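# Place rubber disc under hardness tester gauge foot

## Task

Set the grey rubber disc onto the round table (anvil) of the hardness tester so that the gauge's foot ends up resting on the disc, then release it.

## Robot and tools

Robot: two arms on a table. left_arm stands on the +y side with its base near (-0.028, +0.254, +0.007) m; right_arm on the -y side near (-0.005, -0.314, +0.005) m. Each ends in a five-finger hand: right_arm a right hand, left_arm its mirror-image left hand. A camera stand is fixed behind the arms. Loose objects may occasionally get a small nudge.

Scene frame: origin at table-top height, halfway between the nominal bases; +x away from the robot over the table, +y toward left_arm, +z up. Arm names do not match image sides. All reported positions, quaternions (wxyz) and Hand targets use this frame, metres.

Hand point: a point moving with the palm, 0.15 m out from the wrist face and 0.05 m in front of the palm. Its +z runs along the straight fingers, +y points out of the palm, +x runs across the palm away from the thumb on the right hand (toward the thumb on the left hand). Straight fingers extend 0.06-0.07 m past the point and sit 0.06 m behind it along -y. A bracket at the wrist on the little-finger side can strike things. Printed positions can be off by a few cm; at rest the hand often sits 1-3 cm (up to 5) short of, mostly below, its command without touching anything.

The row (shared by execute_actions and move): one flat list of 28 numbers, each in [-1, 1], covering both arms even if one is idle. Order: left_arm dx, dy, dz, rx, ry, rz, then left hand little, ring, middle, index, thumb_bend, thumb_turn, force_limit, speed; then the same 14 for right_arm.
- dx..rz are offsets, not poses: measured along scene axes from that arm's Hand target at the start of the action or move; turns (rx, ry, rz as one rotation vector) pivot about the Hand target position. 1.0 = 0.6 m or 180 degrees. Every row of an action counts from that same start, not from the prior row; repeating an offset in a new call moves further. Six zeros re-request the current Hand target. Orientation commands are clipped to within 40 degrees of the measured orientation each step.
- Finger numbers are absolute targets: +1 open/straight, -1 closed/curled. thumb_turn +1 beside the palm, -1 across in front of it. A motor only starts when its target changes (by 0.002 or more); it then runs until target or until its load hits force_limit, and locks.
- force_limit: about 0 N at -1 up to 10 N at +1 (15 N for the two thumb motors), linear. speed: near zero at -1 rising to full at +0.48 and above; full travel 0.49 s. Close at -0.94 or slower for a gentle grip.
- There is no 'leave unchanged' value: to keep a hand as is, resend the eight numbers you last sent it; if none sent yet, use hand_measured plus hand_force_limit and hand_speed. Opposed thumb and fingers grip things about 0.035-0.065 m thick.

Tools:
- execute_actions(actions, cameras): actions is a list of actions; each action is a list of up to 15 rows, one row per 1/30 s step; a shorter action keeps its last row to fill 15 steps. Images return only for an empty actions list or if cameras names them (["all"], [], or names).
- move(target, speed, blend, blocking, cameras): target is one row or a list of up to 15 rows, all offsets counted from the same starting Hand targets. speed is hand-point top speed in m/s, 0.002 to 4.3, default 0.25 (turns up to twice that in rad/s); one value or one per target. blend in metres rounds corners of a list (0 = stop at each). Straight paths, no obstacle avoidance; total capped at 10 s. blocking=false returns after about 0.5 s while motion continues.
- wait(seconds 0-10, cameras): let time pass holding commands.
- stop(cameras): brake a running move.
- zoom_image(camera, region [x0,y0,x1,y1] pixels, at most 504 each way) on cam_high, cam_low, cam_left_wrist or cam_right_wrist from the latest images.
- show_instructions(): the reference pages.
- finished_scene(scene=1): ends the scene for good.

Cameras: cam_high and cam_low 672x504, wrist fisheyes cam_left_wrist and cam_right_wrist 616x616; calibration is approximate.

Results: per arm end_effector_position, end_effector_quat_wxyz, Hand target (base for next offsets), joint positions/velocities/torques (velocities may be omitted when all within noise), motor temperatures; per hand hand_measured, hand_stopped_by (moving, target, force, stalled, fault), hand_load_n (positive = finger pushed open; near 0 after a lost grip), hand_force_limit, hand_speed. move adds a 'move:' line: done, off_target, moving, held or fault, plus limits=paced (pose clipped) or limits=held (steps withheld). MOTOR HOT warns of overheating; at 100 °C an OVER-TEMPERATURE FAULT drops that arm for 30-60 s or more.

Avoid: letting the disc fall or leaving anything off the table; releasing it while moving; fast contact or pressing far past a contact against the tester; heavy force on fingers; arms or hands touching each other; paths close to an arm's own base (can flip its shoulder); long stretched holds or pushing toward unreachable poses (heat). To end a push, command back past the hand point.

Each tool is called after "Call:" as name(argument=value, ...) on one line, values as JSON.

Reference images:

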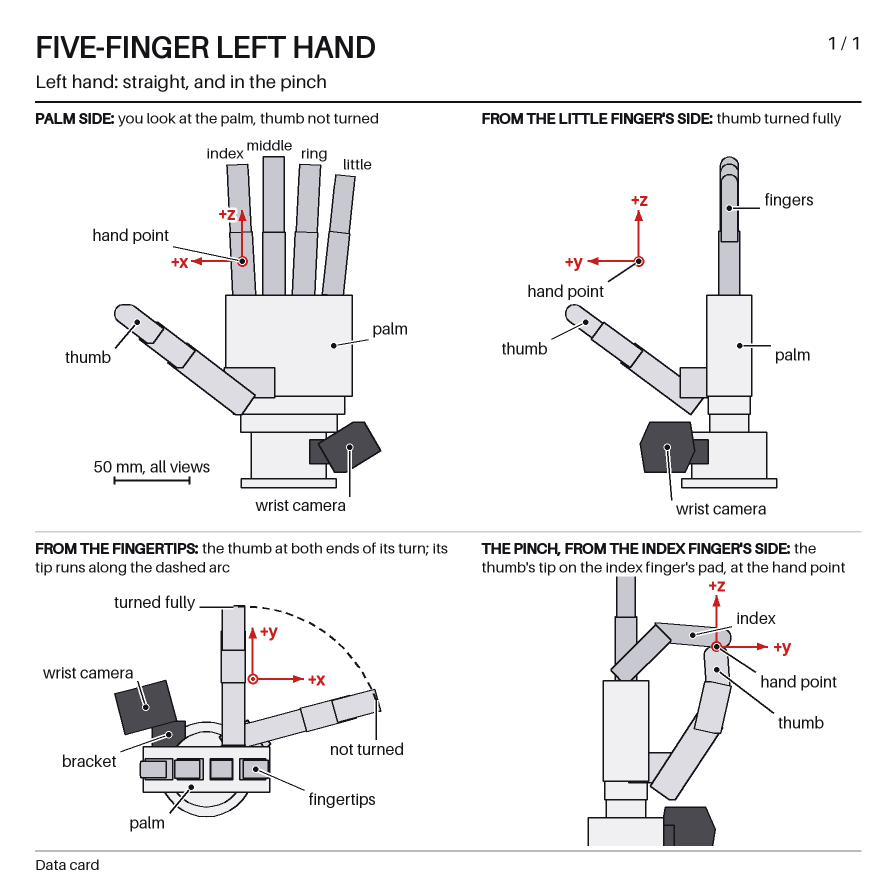

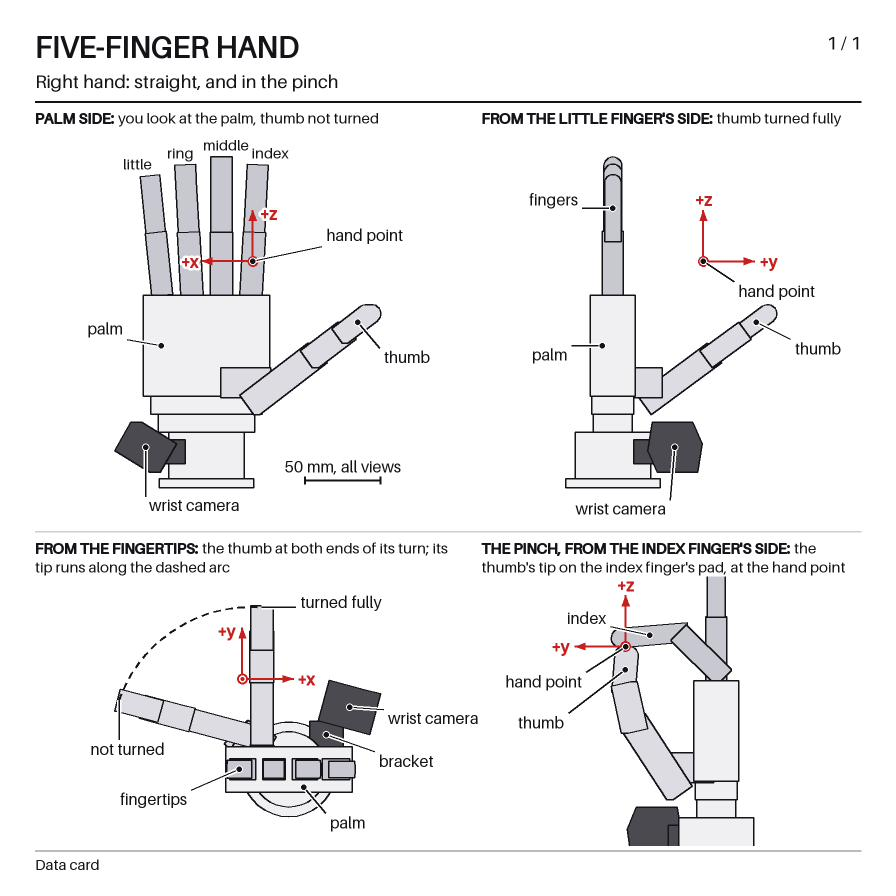

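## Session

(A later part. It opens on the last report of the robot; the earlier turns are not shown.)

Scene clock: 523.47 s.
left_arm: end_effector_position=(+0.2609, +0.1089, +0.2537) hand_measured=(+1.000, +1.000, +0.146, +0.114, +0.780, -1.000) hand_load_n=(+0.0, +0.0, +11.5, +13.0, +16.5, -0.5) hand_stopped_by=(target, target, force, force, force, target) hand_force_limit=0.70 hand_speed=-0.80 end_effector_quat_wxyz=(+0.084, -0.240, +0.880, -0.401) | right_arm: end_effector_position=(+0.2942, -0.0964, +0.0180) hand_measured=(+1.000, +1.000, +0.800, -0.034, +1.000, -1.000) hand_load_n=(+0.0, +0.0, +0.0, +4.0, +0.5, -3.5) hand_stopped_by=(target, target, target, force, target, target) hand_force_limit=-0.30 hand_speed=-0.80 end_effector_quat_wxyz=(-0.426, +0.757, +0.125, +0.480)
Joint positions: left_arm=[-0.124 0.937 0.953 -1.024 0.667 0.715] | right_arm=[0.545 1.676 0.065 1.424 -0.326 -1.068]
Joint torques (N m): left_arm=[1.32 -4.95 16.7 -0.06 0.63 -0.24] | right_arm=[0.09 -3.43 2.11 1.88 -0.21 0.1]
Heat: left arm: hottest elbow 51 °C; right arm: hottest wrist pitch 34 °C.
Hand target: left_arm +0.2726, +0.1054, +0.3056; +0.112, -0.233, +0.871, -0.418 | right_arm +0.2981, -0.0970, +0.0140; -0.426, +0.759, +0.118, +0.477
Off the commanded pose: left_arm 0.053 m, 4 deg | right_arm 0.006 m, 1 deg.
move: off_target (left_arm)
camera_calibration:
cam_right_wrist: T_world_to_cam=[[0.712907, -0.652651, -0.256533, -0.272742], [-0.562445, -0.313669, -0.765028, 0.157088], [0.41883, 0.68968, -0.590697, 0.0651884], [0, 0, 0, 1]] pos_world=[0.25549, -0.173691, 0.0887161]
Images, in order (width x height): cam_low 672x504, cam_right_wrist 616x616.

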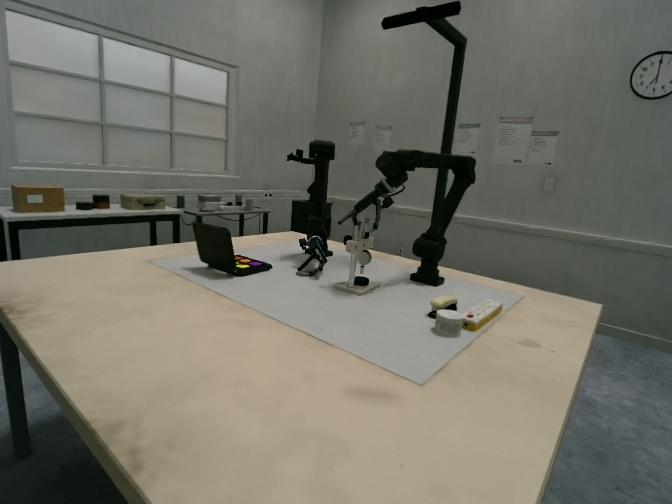

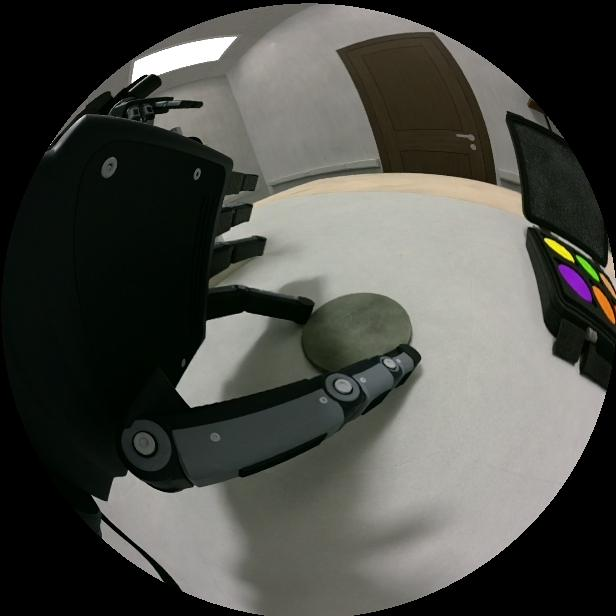

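Call:
move(target=[[0,0,0,0,0,0, 1,1,-0.4,-0.4,0.5,-1, 0.7,-0.8, 0,0,0,0,0,0, 1,1,0.8,-0.35,1,-1, 0.2,-0.8],[0,0,0,0,0,0, 1,1,-0.4,-0.4,0.5,-1, 0.7,-0.8, 0,0,0.09,0,0,0, 1,1,0.8,-0.35,1,-1, 0.2,-0.8]], speed=0.06, cameras=["cam_low","cam_right_wrist"])

Call:
zoom_image(camera="cam_low", region=[285, 230, 345, 290])

Call:
zoom_image(camera="cam_right_wrist", region=[230, 210, 440, 420])

Scene clock: 529.93 s.
left_arm: end_effector_position=(+0.2609, +0.1089, +0.2537) hand_measured=(+1.000, +1.000, +0.146, +0.114, +0.780, -1.000) hand_load_n=(+0.0, +0.0, +11.5, +13.0, +17.0, -0.5) hand_stopped_by=(target, target, force, force, force, target) hand_force_limit=0.70 hand_speed=-0.80 end_effector_quat_wxyz=(+0.084, -0.240, +0.880, -0.401) | right_arm: end_effector_position=(+0.2859, -0.1012, +0.0552) hand_measured=(+1.000, +1.000, +0.800, -0.048, +1.000, -1.000) hand_load_n=(+0.0, +0.0, +0.0, +9.5, +1.5, -2.0) hand_stopped_by=(target, target, target, force, target, target) hand_force_limit=0.20 hand_speed=-0.80 end_effector_quat_wxyz=(-0.423, +0.768, +0.121, +0.466)
Joint positions: left_arm=[-0.124 0.937 0.953 -1.024 0.667 0.715] | right_arm=[0.545 1.17 0.065 0.883 -0.327 -1.063]
Joint torques (N m): left_arm=[1.26 -4.95 16.69 -0.08 0.63 -0.24] | right_arm=[0.09 -3.02 7.25 1.44 -0.18 0.05]
Heat: left arm: hottest elbow 51 °C; right arm: hottest elbow 33 °C.
Hand target: left_arm +0.2726, +0.1054, +0.3056; +0.112, -0.233, +0.871, -0.418 | right_arm +0.2980, -0.0970, +0.0680; -0.426, +0.759, +0.118, +0.477
Off the commanded pose: left_arm 0.053 m, 4 deg | right_arm 0.018 m, 2 deg.
move: off_target (left_arm, right_arm)
camera_calibration:
cam_right_wrist: T_world_to_cam=[[0.703878, -0.656848, -0.270382, -0.257525], [-0.587899, -0.325077, -0.740742, 0.184105], [0.398661, 0.680349, -0.614975, 0.10015], [0, 0, 0, 1]] pos_world=[0.249575, -0.177444, 0.128334]
Images, in order (width x height): cam_low 672x504, cam_right_wrist 616x616.

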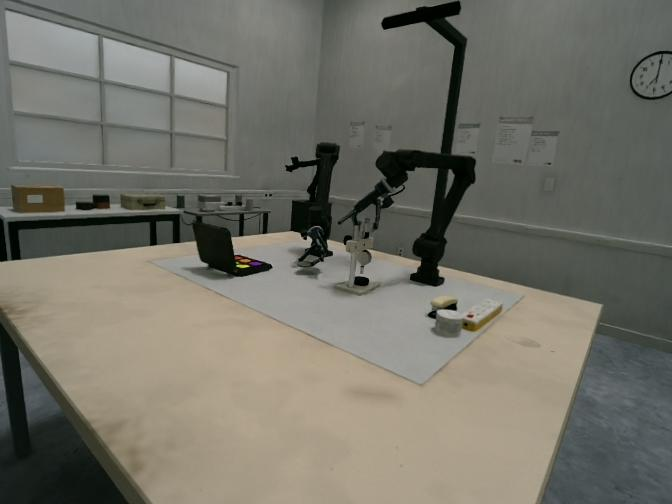

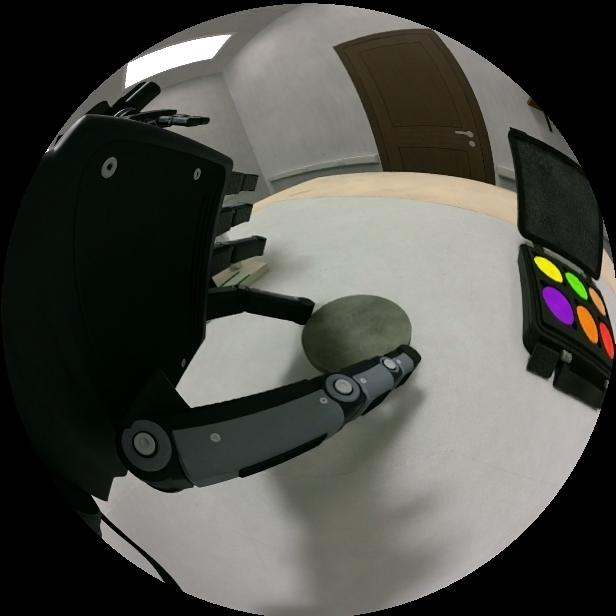

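Scaled by 8.400 from the camera's 672x504 image, which has a finer 960x720 frame.

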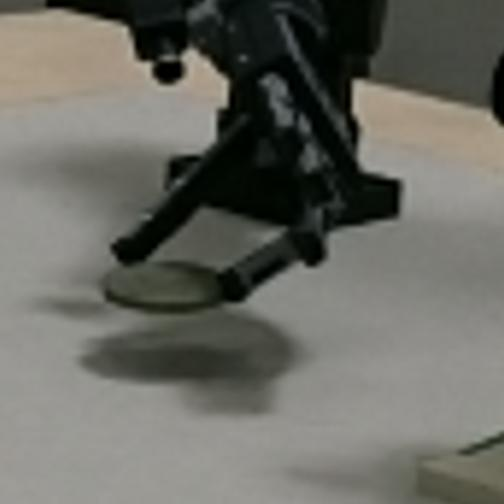

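Scaled by 2.400 from the camera's 616x616 image, which has a finer 880x880 frame.

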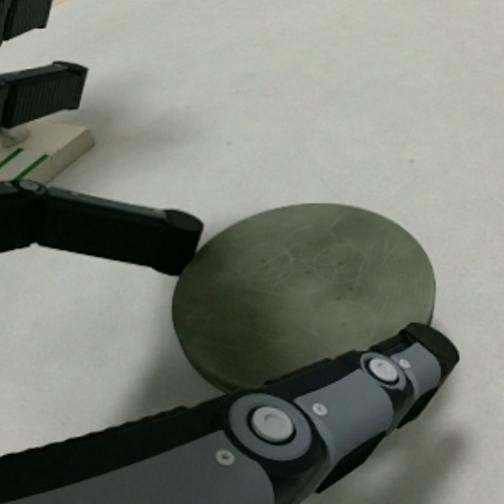

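Call:
move(target=[[0,0,0,0,0,0, 1,1,-0.4,-0.4,0.5,-1, 0.7,-0.8, -0.172,0.212,0.035,0,0,0, 1,1,0.8,-0.35,1,-1, 0.2,-0.8],[0,0,0,0,0,0, 1,1,-0.4,-0.4,0.5,-1, 0.7,-0.8, -0.184,0.401,0.03,0,0,0, 1,1,0.8,-0.35,1,-1, 0.2,-0.8]], speed=0.12, blend=[0.03,0], cameras=["all"])

Call:
zoom_image(camera="cam_low", region=[320, 200, 410, 300])

Call:
zoom_image(camera="cam_right_wrist", region=[200, 130, 440, 400])

Scene clock: 571.37 s.
left_arm: end_effector_position=(+0.2606, +0.1097, +0.2532) hand_measured=(+1.000, +1.000, +0.146, +0.114, +0.782, -1.000) hand_load_n=(+0.0, +0.0, +11.5, +12.0, +17.5, -3.0) hand_stopped_by=(target, target, force, force, force, target) hand_force_limit=0.70 hand_speed=-0.80 end_effector_quat_wxyz=(+0.084, -0.239, +0.881, -0.399) | right_arm: end_effector_position=(+0.1881, +0.1257, +0.0751) hand_measured=(+1.000, +1.000, +0.800, -0.048, +1.000, -1.000) hand_load_n=(-0.5, +0.0, +0.0, +9.0, +1.5, -1.5) hand_stopped_by=(target, target, target, force, target, target) hand_force_limit=0.20 hand_speed=-0.80 end_effector_quat_wxyz=(-0.411, +0.768, +0.127, +0.475)
Joint positions: left_arm=[-0.124 0.937 0.953 -1.028 0.664 0.721] | right_arm=[1.399 1.496 0.466 0.782 0.523 -0.896]
Joint torques (N m): left_arm=[1.32 -4.95 16.69 0.05 0.75 -0.3] | right_arm=[1.38 -6.18 8.32 2.19 0.31 0.08]
Heat: left arm: hottest elbow 54 °C; right arm: hottest elbow 34 °C.
Hand target: left_arm +0.2726, +0.1053, +0.3057; +0.112, -0.233, +0.871, -0.418 | right_arm +0.1878, +0.1437, +0.0862; -0.426, +0.759, +0.118, +0.478
Off the commanded pose: left_arm 0.054 m, 4 deg | right_arm 0.021 m, 2 deg.
move: off_target (left_arm, right_arm)
camera_calibration:
cam_left_wrist: T_world_to_cam=[[0.175476, -0.669025, 0.722228, -0.152999], [-0.963682, 0.0332834, 0.264972, 0.177113], [-0.201311, -0.742494, -0.638887, 0.410735], [0, 0, 0, 1]] pos_world=[0.280214, 0.196713, 0.325983]
cam_right_wrist: T_world_to_cam=[[0.702361, -0.669561, -0.241612, -0.0345051], [-0.576107, -0.335345, -0.745415, 0.214506], [0.418078, 0.662745, -0.621272, -0.00398481], [0, 0, 0, 1]] pos_world=[0.149479, 0.0514709, 0.149083]

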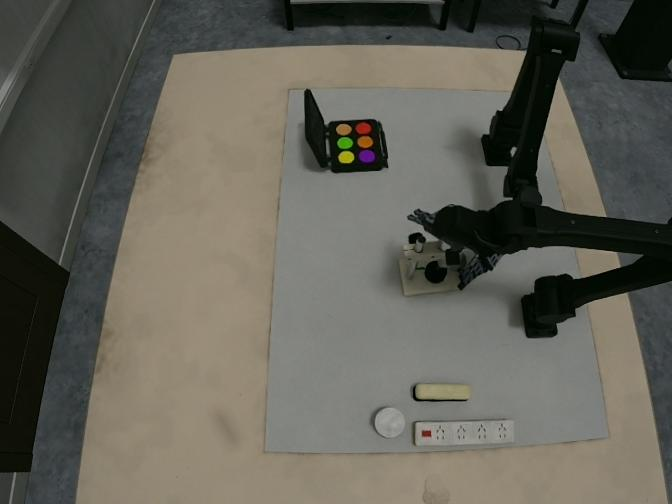

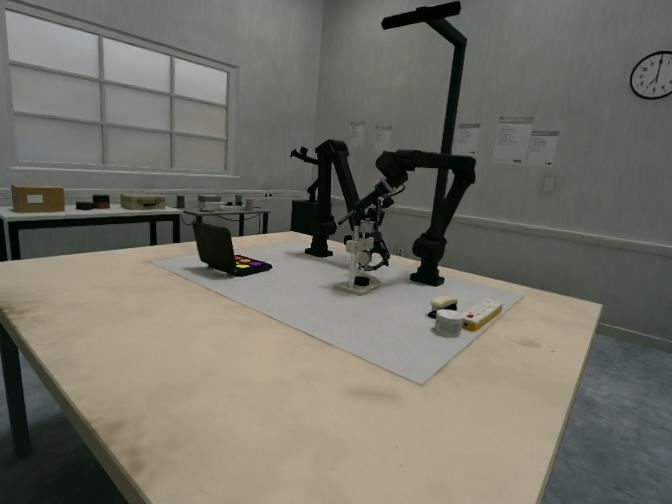

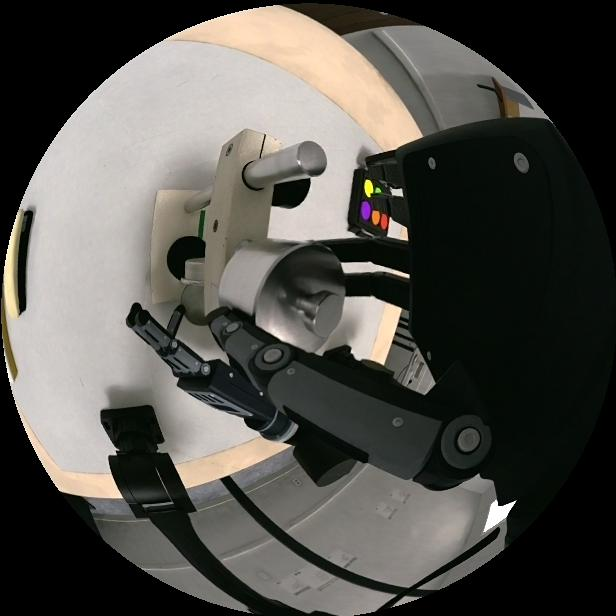

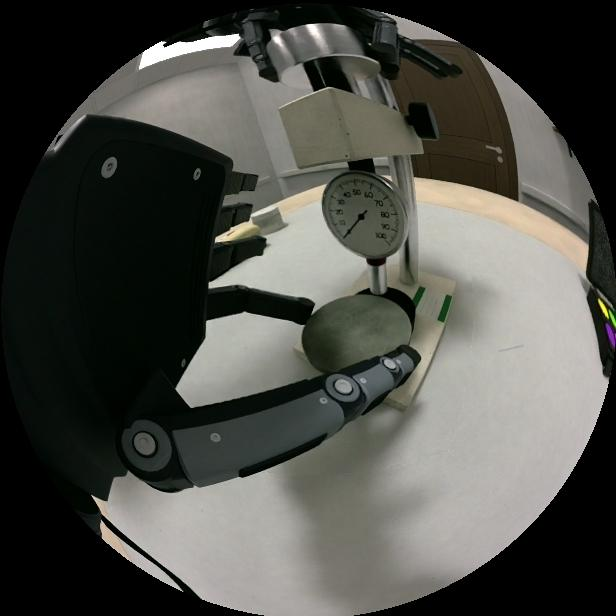

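Scaled by 5.040 from the camera's 672x504 image, which has a finer 960x720 frame.

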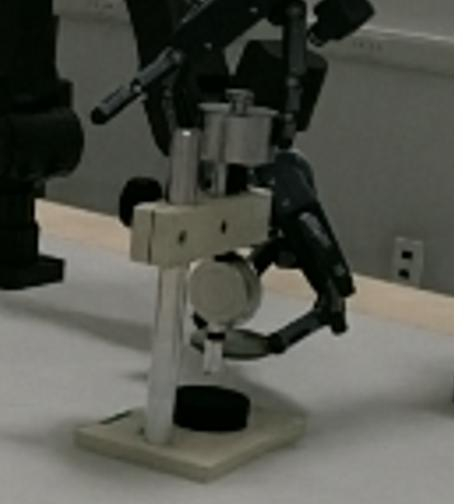

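Scaled by 1.867 from the camera's 616x616 image, which has a finer 880x880 frame.

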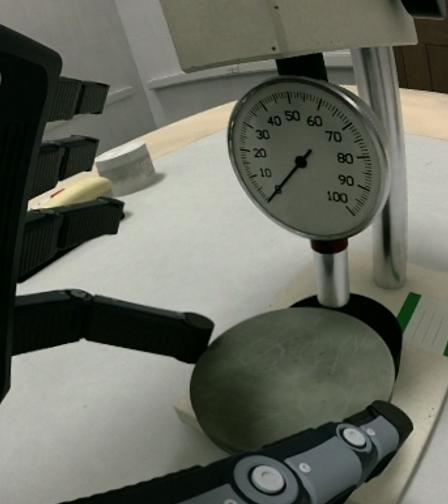

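Call:
zoom_image(camera="cam_right_wrist", region=[150, 0, 500, 160])

Call:
zoom_image(camera="cam_left_wrist", region=[100, 230, 400, 500])

Call:
zoom_image(camera="cam_high", region=[380, 170, 600, 330])

Scaled by 1.440 from the camera's 616x616 image, which has a finer 880x880 frame.

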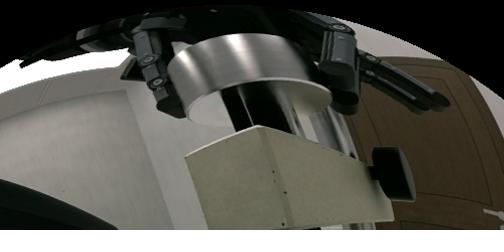

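Scaled by 1.680 from the camera's 616x616 image, which has a finer 880x880 frame.

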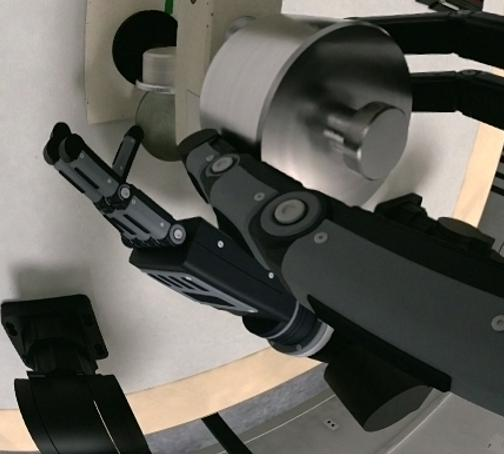

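Scaled by 2.291 from the camera's 672x504 image, which has a finer 960x720 frame.

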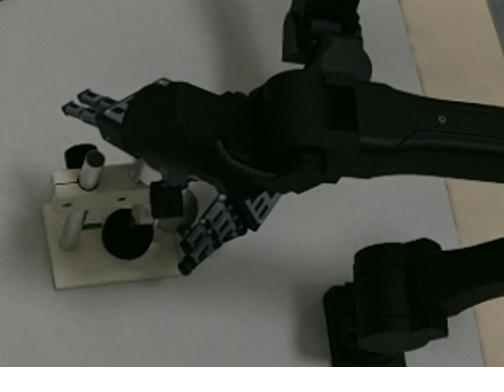

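Call:
move(target=[0,0,0,0,0,0, 1,1,-0.4,-0.4,0.5,-1, 0.7,-0.8, 0.0,0.032,-0.033,0,0,0, 1,1,0.8,-0.35,1,-1, 0.2,-0.8], speed=0.06, cameras=["cam_low","cam_right_wrist"])

Call:
zoom_image(camera="cam_low", region=[330, 215, 390, 300])

Call:
zoom_image(camera="cam_right_wrist", region=[200, 130, 440, 400])

Scene clock: 598.67 s.
left_arm: end_effector_position=(+0.2606, +0.1097, +0.2532) hand_measured=(+1.000, +1.000, +0.146, +0.114, +0.782, -1.000) hand_load_n=(+0.0, +0.0, +11.5, +12.0, +17.5, -3.0) hand_stopped_by=(target, target, force, force, force, target) hand_force_limit=0.70 hand_speed=-0.80 end_effector_quat_wxyz=(+0.084, -0.239, +0.881, -0.399) | right_arm: end_effector_position=(+0.1894, +0.1463, +0.0584) hand_measured=(+1.000, +1.000, +0.800, -0.048, +1.000, -1.000) hand_load_n=(+0.0, +0.0, +0.0, +9.0, +1.0, -2.0) hand_stopped_by=(target, target, target, force, target, target) hand_force_limit=0.20 hand_speed=-0.80 end_effector_quat_wxyz=(-0.412, +0.767, +0.125, +0.476)
Joint positions: left_arm=[-0.124 0.937 0.953 -1.028 0.664 0.721] | right_arm=[1.405 1.602 0.512 0.846 0.53 -0.894]
Joint torques (N m): left_arm=[1.26 -4.95 16.69 0.05 0.75 -0.3] | right_arm=[1.55 -6.95 7.62 2.21 0.31 0.08]
Motor temperatures (°C): left_arm=[29 30 55 25 28 24] | right_arm=[27 27 36 33 26 23]
Heat: left arm: hottest elbow 55 °C; right arm: hottest elbow 36 °C.
Hand target: left_arm +0.2726, +0.1053, +0.3057; +0.112, -0.233, +0.871, -0.418 | right_arm +0.1877, +0.1629, +0.0663; -0.426, +0.759, +0.118, +0.477
Off the commanded pose: left_arm 0.054 m, 4 deg | right_arm 0.019 m, 2 deg.
move: off_target (left_arm, right_arm)
camera_calibration:
cam_right_wrist: T_world_to_cam=[[0.701436, -0.669664, -0.244004, -0.0254178], [-0.575934, -0.330878, -0.747543, 0.209214], [0.419867, 0.664883, -0.617772, -0.0294527], [0, 0, 0, 1]] pos_world=[0.150688, 0.0717855, 0.131999]
Images, in order (width x height): cam_low 672x504, cam_right_wrist 616x616.

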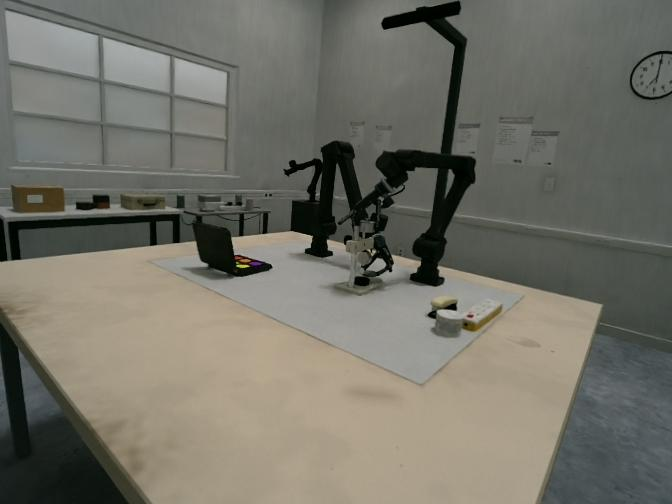

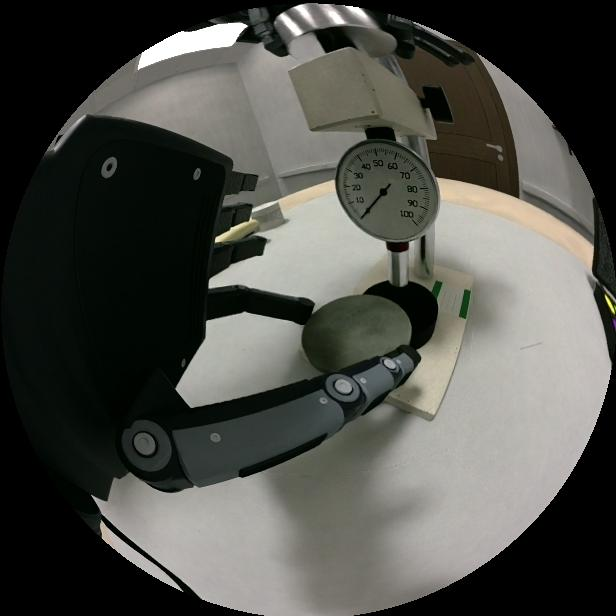

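Scaled by 5.929 from the camera's 672x504 image, which has a finer 960x720 frame.

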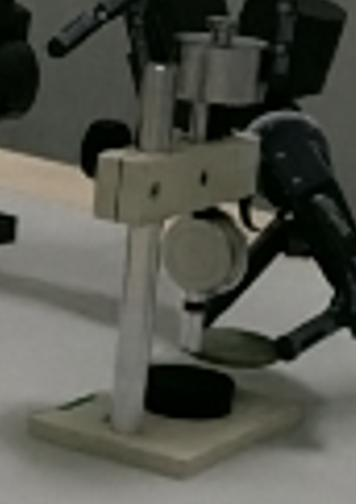

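Scaled by 1.867 from the camera's 616x616 image, which has a finer 880x880 frame.

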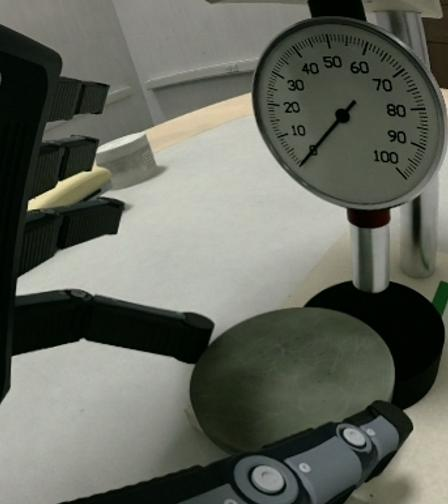

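Call:
move(target=[[0,0,0,0,0,0, 1,1,-0.4,-0.4,0.5,-1, 0.7,-0.8, 0.0,0.004,-0.015,0,0,0, 1,1,0.8,-0.35,1,-1, 0.2,-0.8],[0,0,0,0,0,0, 1,1,-0.4,-0.4,0.5,-1, 0.7,-0.8, 0.03,0.004,-0.015,0,0,0, 1,1,0.8,-0.35,1,-1, 0.2,-0.8]], speed=0.05, cameras=["cam_low","cam_right_wrist"])

Call:
zoom_image(camera="cam_low", region=[330, 215, 390, 300])

Call:
zoom_image(camera="cam_right_wrist", region=[200, 130, 440, 400])

Scene clock: 609.57 s.
left_arm: end_effector_position=(+0.2606, +0.1097, +0.2532) hand_measured=(+1.000, +1.000, +0.146, +0.114, +0.782, -1.000) hand_load_n=(+0.0, +0.0, +11.5, +12.0, +17.5, -3.0) hand_stopped_by=(target, target, force, force, force, target) hand_force_limit=0.70 hand_speed=-0.80 end_effector_quat_wxyz=(+0.084, -0.239, +0.881, -0.399) | right_arm: end_effector_position=(+0.2000, +0.1518, +0.0504) hand_measured=(+1.000, +1.000, +0.800, -0.048, +1.000, -1.000) hand_load_n=(+0.0, +0.0, +0.0, +9.5, +1.5, -1.5) hand_stopped_by=(target, target, target, force, target, target) hand_force_limit=0.20 hand_speed=-0.80 end_effector_quat_wxyz=(-0.417, +0.767, +0.123, +0.472)
Joint positions: left_arm=[-0.124 0.937 0.953 -1.028 0.664 0.721] | right_arm=[1.374 1.643 0.524 0.883 0.491 -0.894]
Joint torques (N m): left_arm=[1.32 -4.95 16.69 0.05 0.75 -0.29] | right_arm=[0.26 -7.06 7.35 2.22 -0.05 -0.04]
Motor temperatures (°C): left_arm=[29 30 55 25 28 24] | right_arm=[27 27 37 33 26 23]
Heat: left arm: hottest elbow 55 °C; right arm: hottest elbow 37 °C.
Hand target: left_arm +0.2726, +0.1053, +0.3057; +0.112, -0.233, +0.871, -0.418 | right_arm +0.2057, +0.1653, +0.0572; -0.426, +0.759, +0.118, +0.477
Off the commanded pose: left_arm 0.054 m, 4 deg | right_arm 0.016 m, 2 deg.
move: off_target (left_arm, right_arm)
camera_calibration:
cam_right_wrist: T_world_to_cam=[[0.70361, -0.662946, -0.255805, -0.0319324], [-0.579704, -0.327338, -0.746185, 0.211281], [0.410945, 0.673315, -0.614631, -0.042081], [0, 0, 0, 1]] pos_world=[0.162241, 0.0763246, 0.123622]
Images, in order (width x height): cam_low 672x504, cam_right_wrist 616x616.

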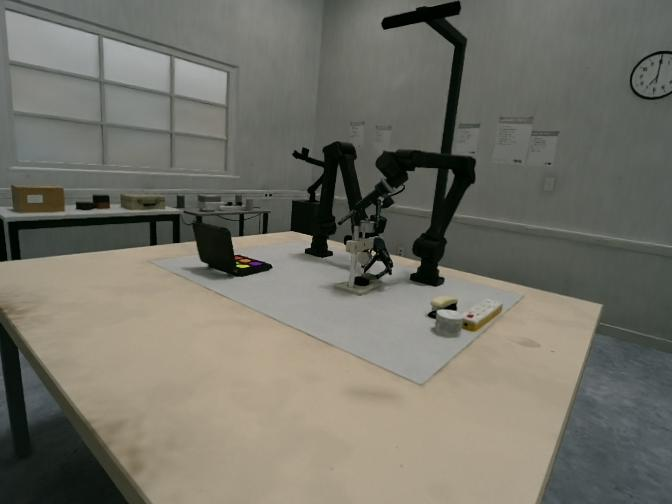

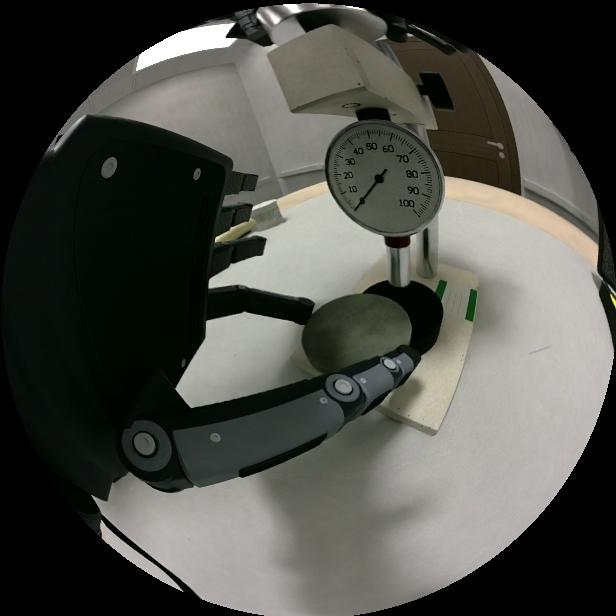

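Scaled by 5.929 from the camera's 672x504 image, which has a finer 960x720 frame.

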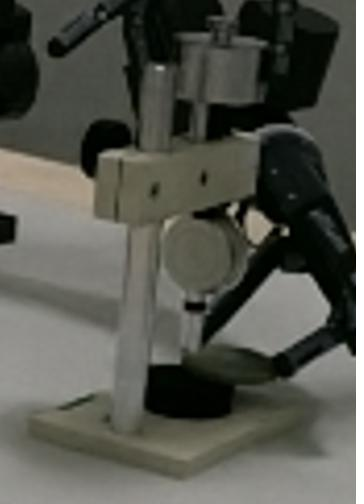

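Scaled by 1.867 from the camera's 616x616 image, which has a finer 880x880 frame.

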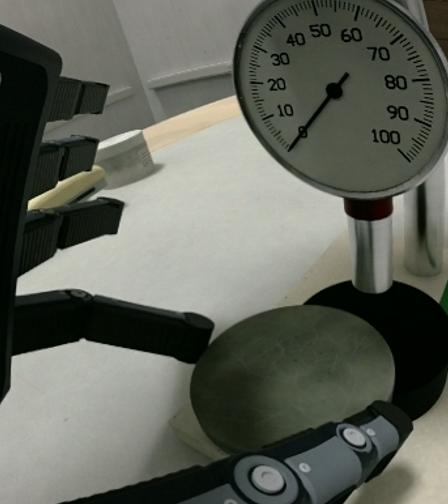

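Call:
zoom_image(camera="cam_low", region=[350, 255, 390, 290])

Scaled by 12.600 from the camera's 672x504 image, which has a finer 960x720 frame.

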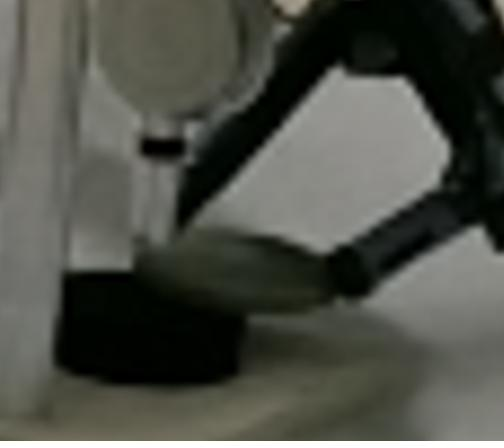

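Call:
move(target=[0,0,0,0,0,0, 1,1,-0.4,-0.4,0.5,-1, 0.7,-0.8, 0.0,-0.006,0.006,0.0213,0.0179,0, 1,1,0.8,-0.35,1,-1, 0.2,-0.8], speed=0.05, cameras=["cam_low","cam_right_wrist"])

Call:
zoom_image(camera="cam_low", region=[350, 255, 390, 290])

Call:
zoom_image(camera="cam_right_wrist", region=[200, 130, 440, 400])

Scene clock: 626.00 s.
left_arm: end_effector_position=(+0.2606, +0.1097, +0.2532) hand_measured=(+1.000, +1.000, +0.146, +0.114, +0.782, -1.000) hand_load_n=(+0.0, +0.0, +11.5, +11.5, +18.0, -3.0) hand_stopped_by=(target, target, force, force, force, target) hand_force_limit=0.70 hand_speed=-0.80 end_effector_quat_wxyz=(+0.084, -0.239, +0.881, -0.399) | right_arm: end_effector_position=(+0.2013, +0.1573, +0.0532) hand_measured=(+1.000, +1.000, +0.800, -0.048, +1.000, -1.000) hand_load_n=(+0.0, +0.0, +0.0, +9.5, +1.5, -1.5) hand_stopped_by=(target, target, target, force, target, target) hand_force_limit=0.20 hand_speed=-0.80 end_effector_quat_wxyz=(-0.444, +0.764, +0.101, +0.457)
Joint positions: left_arm=[-0.124 0.937 0.953 -1.028 0.664 0.721] | right_arm=[1.356 1.643 0.524 0.909 0.459 -0.837]
Joint torques (N m): left_arm=[1.32 -5.01 16.68 0.06 0.75 -0.29] | right_arm=[0.09 -8.53 5.52 2.25 -0.07 0.09]
Motor temperatures (°C): left_arm=[29 30 56 25 28 24] | right_arm=[27 27 36 33 26 23]
Heat: left arm: hottest elbow 56 °C; right arm: hottest elbow 36 °C.
Hand target: left_arm +0.2726, +0.1053, +0.3057; +0.112, -0.233, +0.871, -0.418 | right_arm +0.2058, +0.1617, +0.0609; -0.455, +0.758, +0.090, +0.460
Off the commanded pose: left_arm 0.054 m, 4 deg | right_arm 0.010 m, 2 deg.
move: off_target (left_arm)
camera_calibration:
cam_right_wrist: T_world_to_cam=[[0.692618, -0.642834, -0.327177, -0.0255371], [-0.612303, -0.284228, -0.737766, 0.215205], [0.381268, 0.711322, -0.590471, -0.0459468], [0, 0, 0, 1]] pos_world=[0.166976, 0.0774342, 0.123286]
Images, in order (width x height): cam_low 672x504, cam_right_wrist 616x616.

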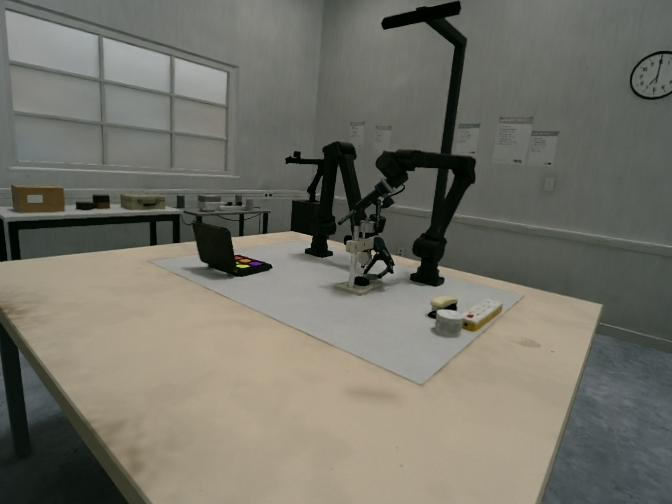

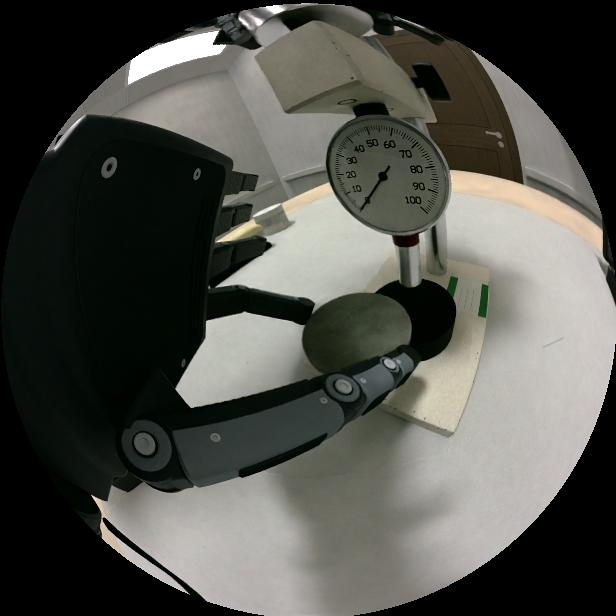

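Scaled by 12.600 from the camera's 672x504 image, which has a finer 960x720 frame.

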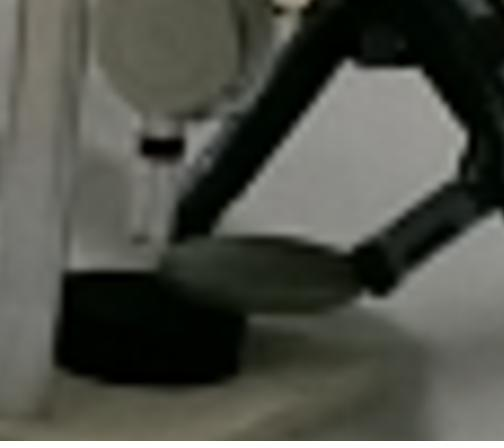

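Scaled by 1.867 from the camera's 616x616 image, which has a finer 880x880 frame.

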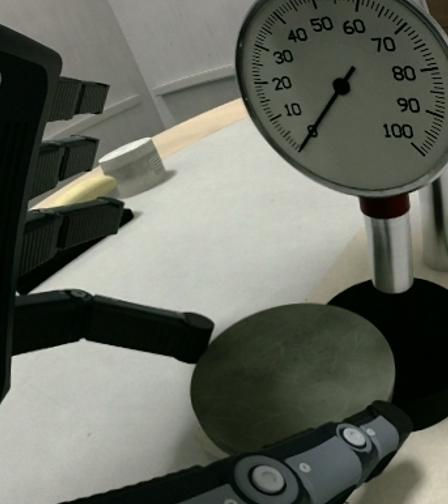

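Call:
move(target=[0,0,0,0,0,0, 1,1,-0.4,-0.4,0.5,-1, 0.7,-0.8, 0.033,-0.013,-0.005,0,0,0, 1,1,0.8,-0.35,1,-1, 0.2,-0.8], speed=0.05, cameras=["cam_low","cam_right_wrist"])

Call:
zoom_image(camera="cam_low", region=[350, 255, 390, 290])

Call:
zoom_image(camera="cam_right_wrist", region=[200, 130, 440, 400])

Scene clock: 642.37 s.
left_arm: end_effector_position=(+0.2606, +0.1097, +0.2532) hand_measured=(+1.000, +1.000, +0.146, +0.114, +0.782, -1.000) hand_load_n=(+0.0, +0.0, +11.0, +12.0, +17.5, -3.0) hand_stopped_by=(target, target, force, force, force, target) hand_force_limit=0.70 hand_speed=-0.80 end_effector_quat_wxyz=(+0.084, -0.239, +0.881, -0.399) | right_arm: end_effector_position=(+0.2222, +0.1542, +0.0565) hand_measured=(+1.000, +1.000, +0.800, -0.048, +1.000, -1.000) hand_load_n=(+0.0, +0.0, +0.0, +9.0, +1.5, -2.0) hand_stopped_by=(target, target, target, force, target, target) hand_force_limit=0.20 hand_speed=-0.80 end_effector_quat_wxyz=(-0.452, +0.761, +0.093, +0.457)
Joint positions: left_arm=[-0.124 0.937 0.953 -1.028 0.664 0.721] | right_arm=[1.296 1.643 0.524 0.928 0.401 -0.837]
Joint torques (N m): left_arm=[1.32 -4.89 16.69 0.02 0.76 -0.3] | right_arm=[0.21 -8.06 4.82 2.28 -0.08 -0.02]
Motor temperatures (°C): left_arm=[29 30 57 25 28 24] | right_arm=[27 27 36 33 26 23]
Heat: left arm: hottest elbow 57 °C; right arm: hottest elbow 36 °C.
Hand target: left_arm +0.2726, +0.1053, +0.3057; +0.112, -0.233, +0.871, -0.418 | right_arm +0.2255, +0.1539, +0.0579; -0.454, +0.758, +0.090, +0.460
Off the commanded pose: left_arm 0.054 m, 4 deg | right_arm 0.004 m, 1 deg.
move: off_target (left_arm)
camera_calibration:
cam_right_wrist: T_world_to_cam=[[0.687734, -0.638113, -0.346169, -0.0395285], [-0.618558, -0.265469, -0.739535, 0.228168], [0.38001, 0.72273, -0.577282, -0.0519638], [0, 0, 0, 1]] pos_world=[0.188067, 0.0729036, 0.125057]
Images, in order (width x height): cam_low 672x504, cam_right_wrist 616x616.

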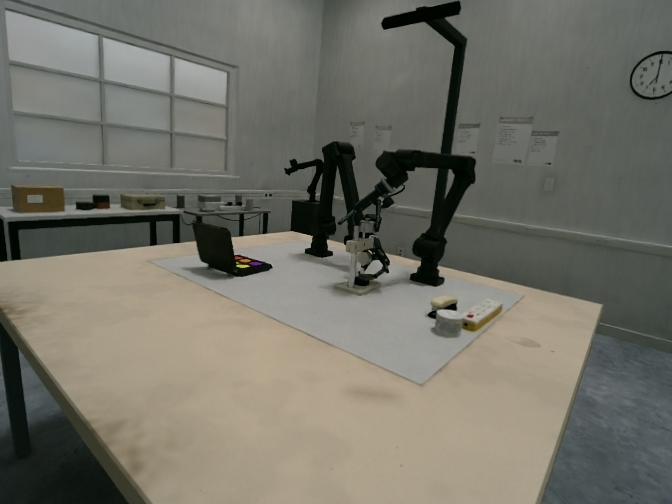

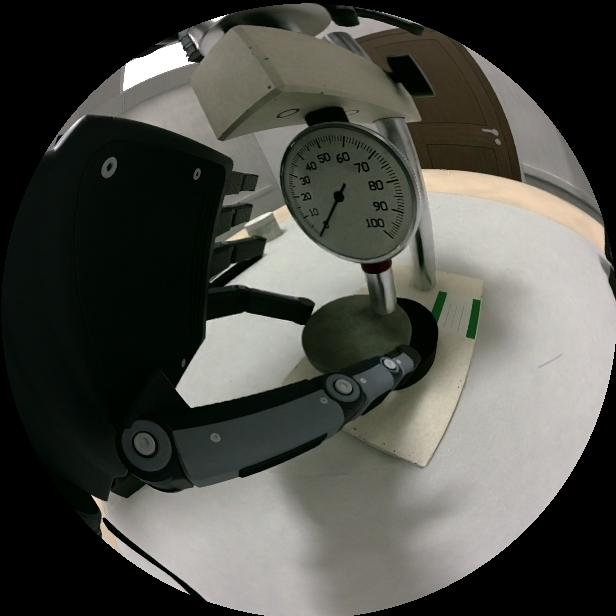

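Scaled by 12.600 from the camera's 672x504 image, which has a finer 960x720 frame.

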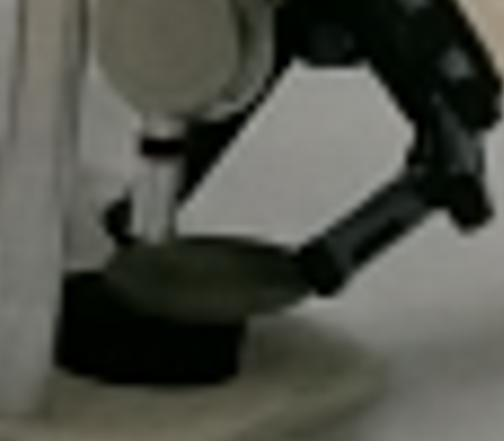

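Scaled by 1.867 from the camera's 616x616 image, which has a finer 880x880 frame.

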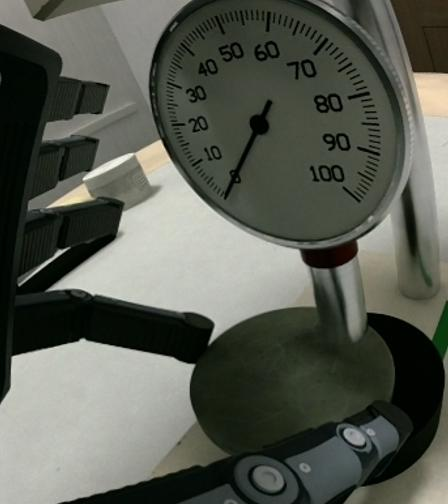

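Call:
move(target=[0,0,0,0,0,0, 1,1,-0.4,-0.4,0.5,-1, 0.7,-0.8, 0.0,0.0,-0.018,0,0,0, 1,1,0.8,-0.35,1,-1, 0.2,-0.8], speed=0.04, cameras=["cam_low","cam_right_wrist"])

Call:
zoom_image(camera="cam_low", region=[345, 225, 395, 290])

Call:
zoom_image(camera="cam_right_wrist", region=[180, 80, 440, 400])

Scene clock: 664.93 s.
left_arm: end_effector_position=(+0.2606, +0.1097, +0.2532) hand_measured=(+1.000, +1.000, +0.146, +0.114, +0.782, -1.000) hand_load_n=(+0.0, -0.5, +11.0, +12.0, +17.5, -3.0) hand_stopped_by=(target, target, force, force, force, target) hand_force_limit=0.70 hand_speed=-0.80 end_effector_quat_wxyz=(+0.084, -0.239, +0.881, -0.399) | right_arm: end_effector_position=(+0.2229, +0.1569, +0.0546) hand_measured=(+1.000, +1.000, +0.800, -0.048, +1.000, -1.000) hand_load_n=(+0.0, +0.0, +0.0, +9.5, +1.5, -2.5) hand_stopped_by=(target, target, target, force, target, target) hand_force_limit=0.20 hand_speed=-0.80 end_effector_quat_wxyz=(-0.459, +0.755, +0.090, +0.460)
Joint positions: left_arm=[-0.124 0.937 0.953 -1.028 0.664 0.721] | right_arm=[1.296 1.667 0.524 0.972 0.401 -0.838]
Joint torques (N m): left_arm=[1.38 -4.95 16.69 0.05 0.75 -0.29] | right_arm=[0.21 -7.06 4.42 2.22 -0.09 -0.01]
Motor temperatures (°C): left_arm=[29 30 57 25 28 24] | right_arm=[27 28 35 33 26 23]
Heat: left arm: hottest elbow 57 °C; right arm: hottest elbow 35 °C.
Hand target: left_arm +0.2726, +0.1053, +0.3057; +0.112, -0.233, +0.871, -0.418 | right_arm +0.2255, +0.1539, +0.0471; -0.455, +0.758, +0.091, +0.460
Off the commanded pose: left_arm 0.054 m, 4 deg | right_arm 0.009 m, 1 deg.
move: off_target (left_arm)
camera_calibration:
cam_right_wrist: T_world_to_cam=[[0.690036, -0.631287, -0.354016, -0.0401918], [-0.614273, -0.252123, -0.747731, 0.225298], [0.382778, 0.733424, -0.561757, -0.0584014], [0, 0, 0, 1]] pos_world=[0.188483, 0.0742631, 0.121426]
Images, in order (width x height): cam_low 672x504, cam_right_wrist 616x616.

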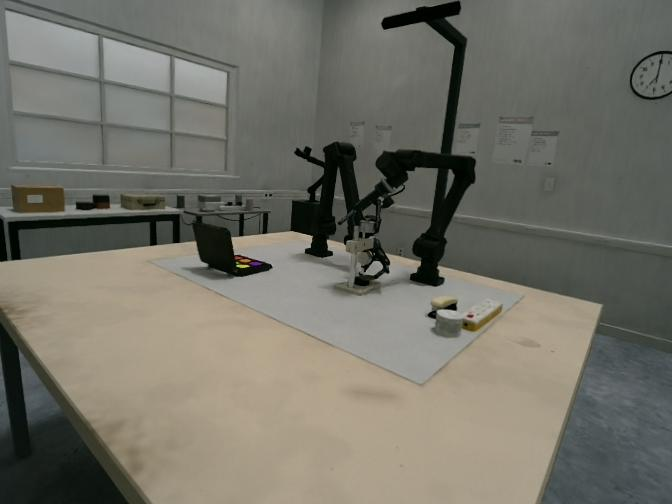

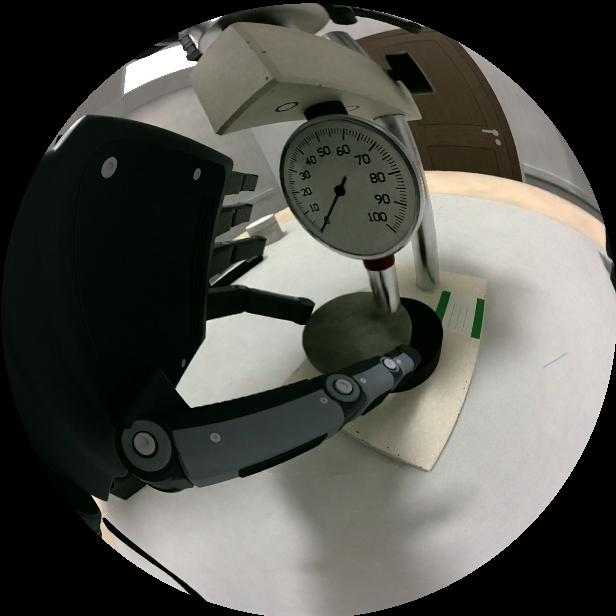

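Scaled by 7.754 from the camera's 672x504 image, which has a finer 960x720 frame.

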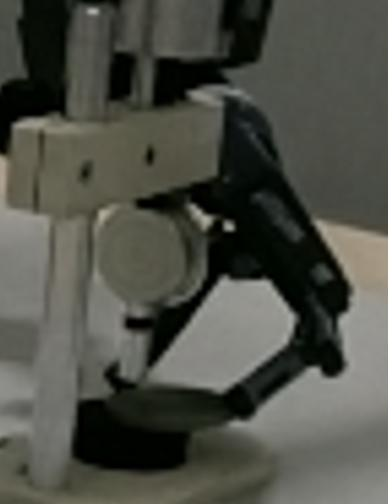

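Scaled by 1.575 from the camera's 616x616 image, which has a finer 880x880 frame.

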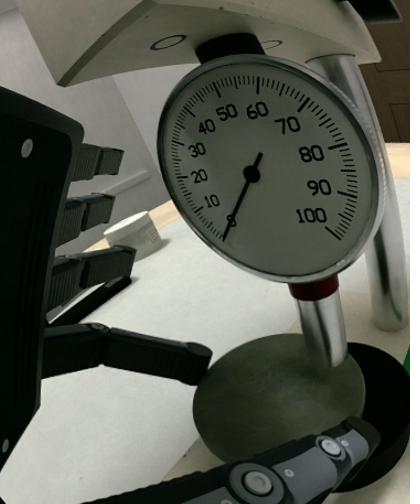

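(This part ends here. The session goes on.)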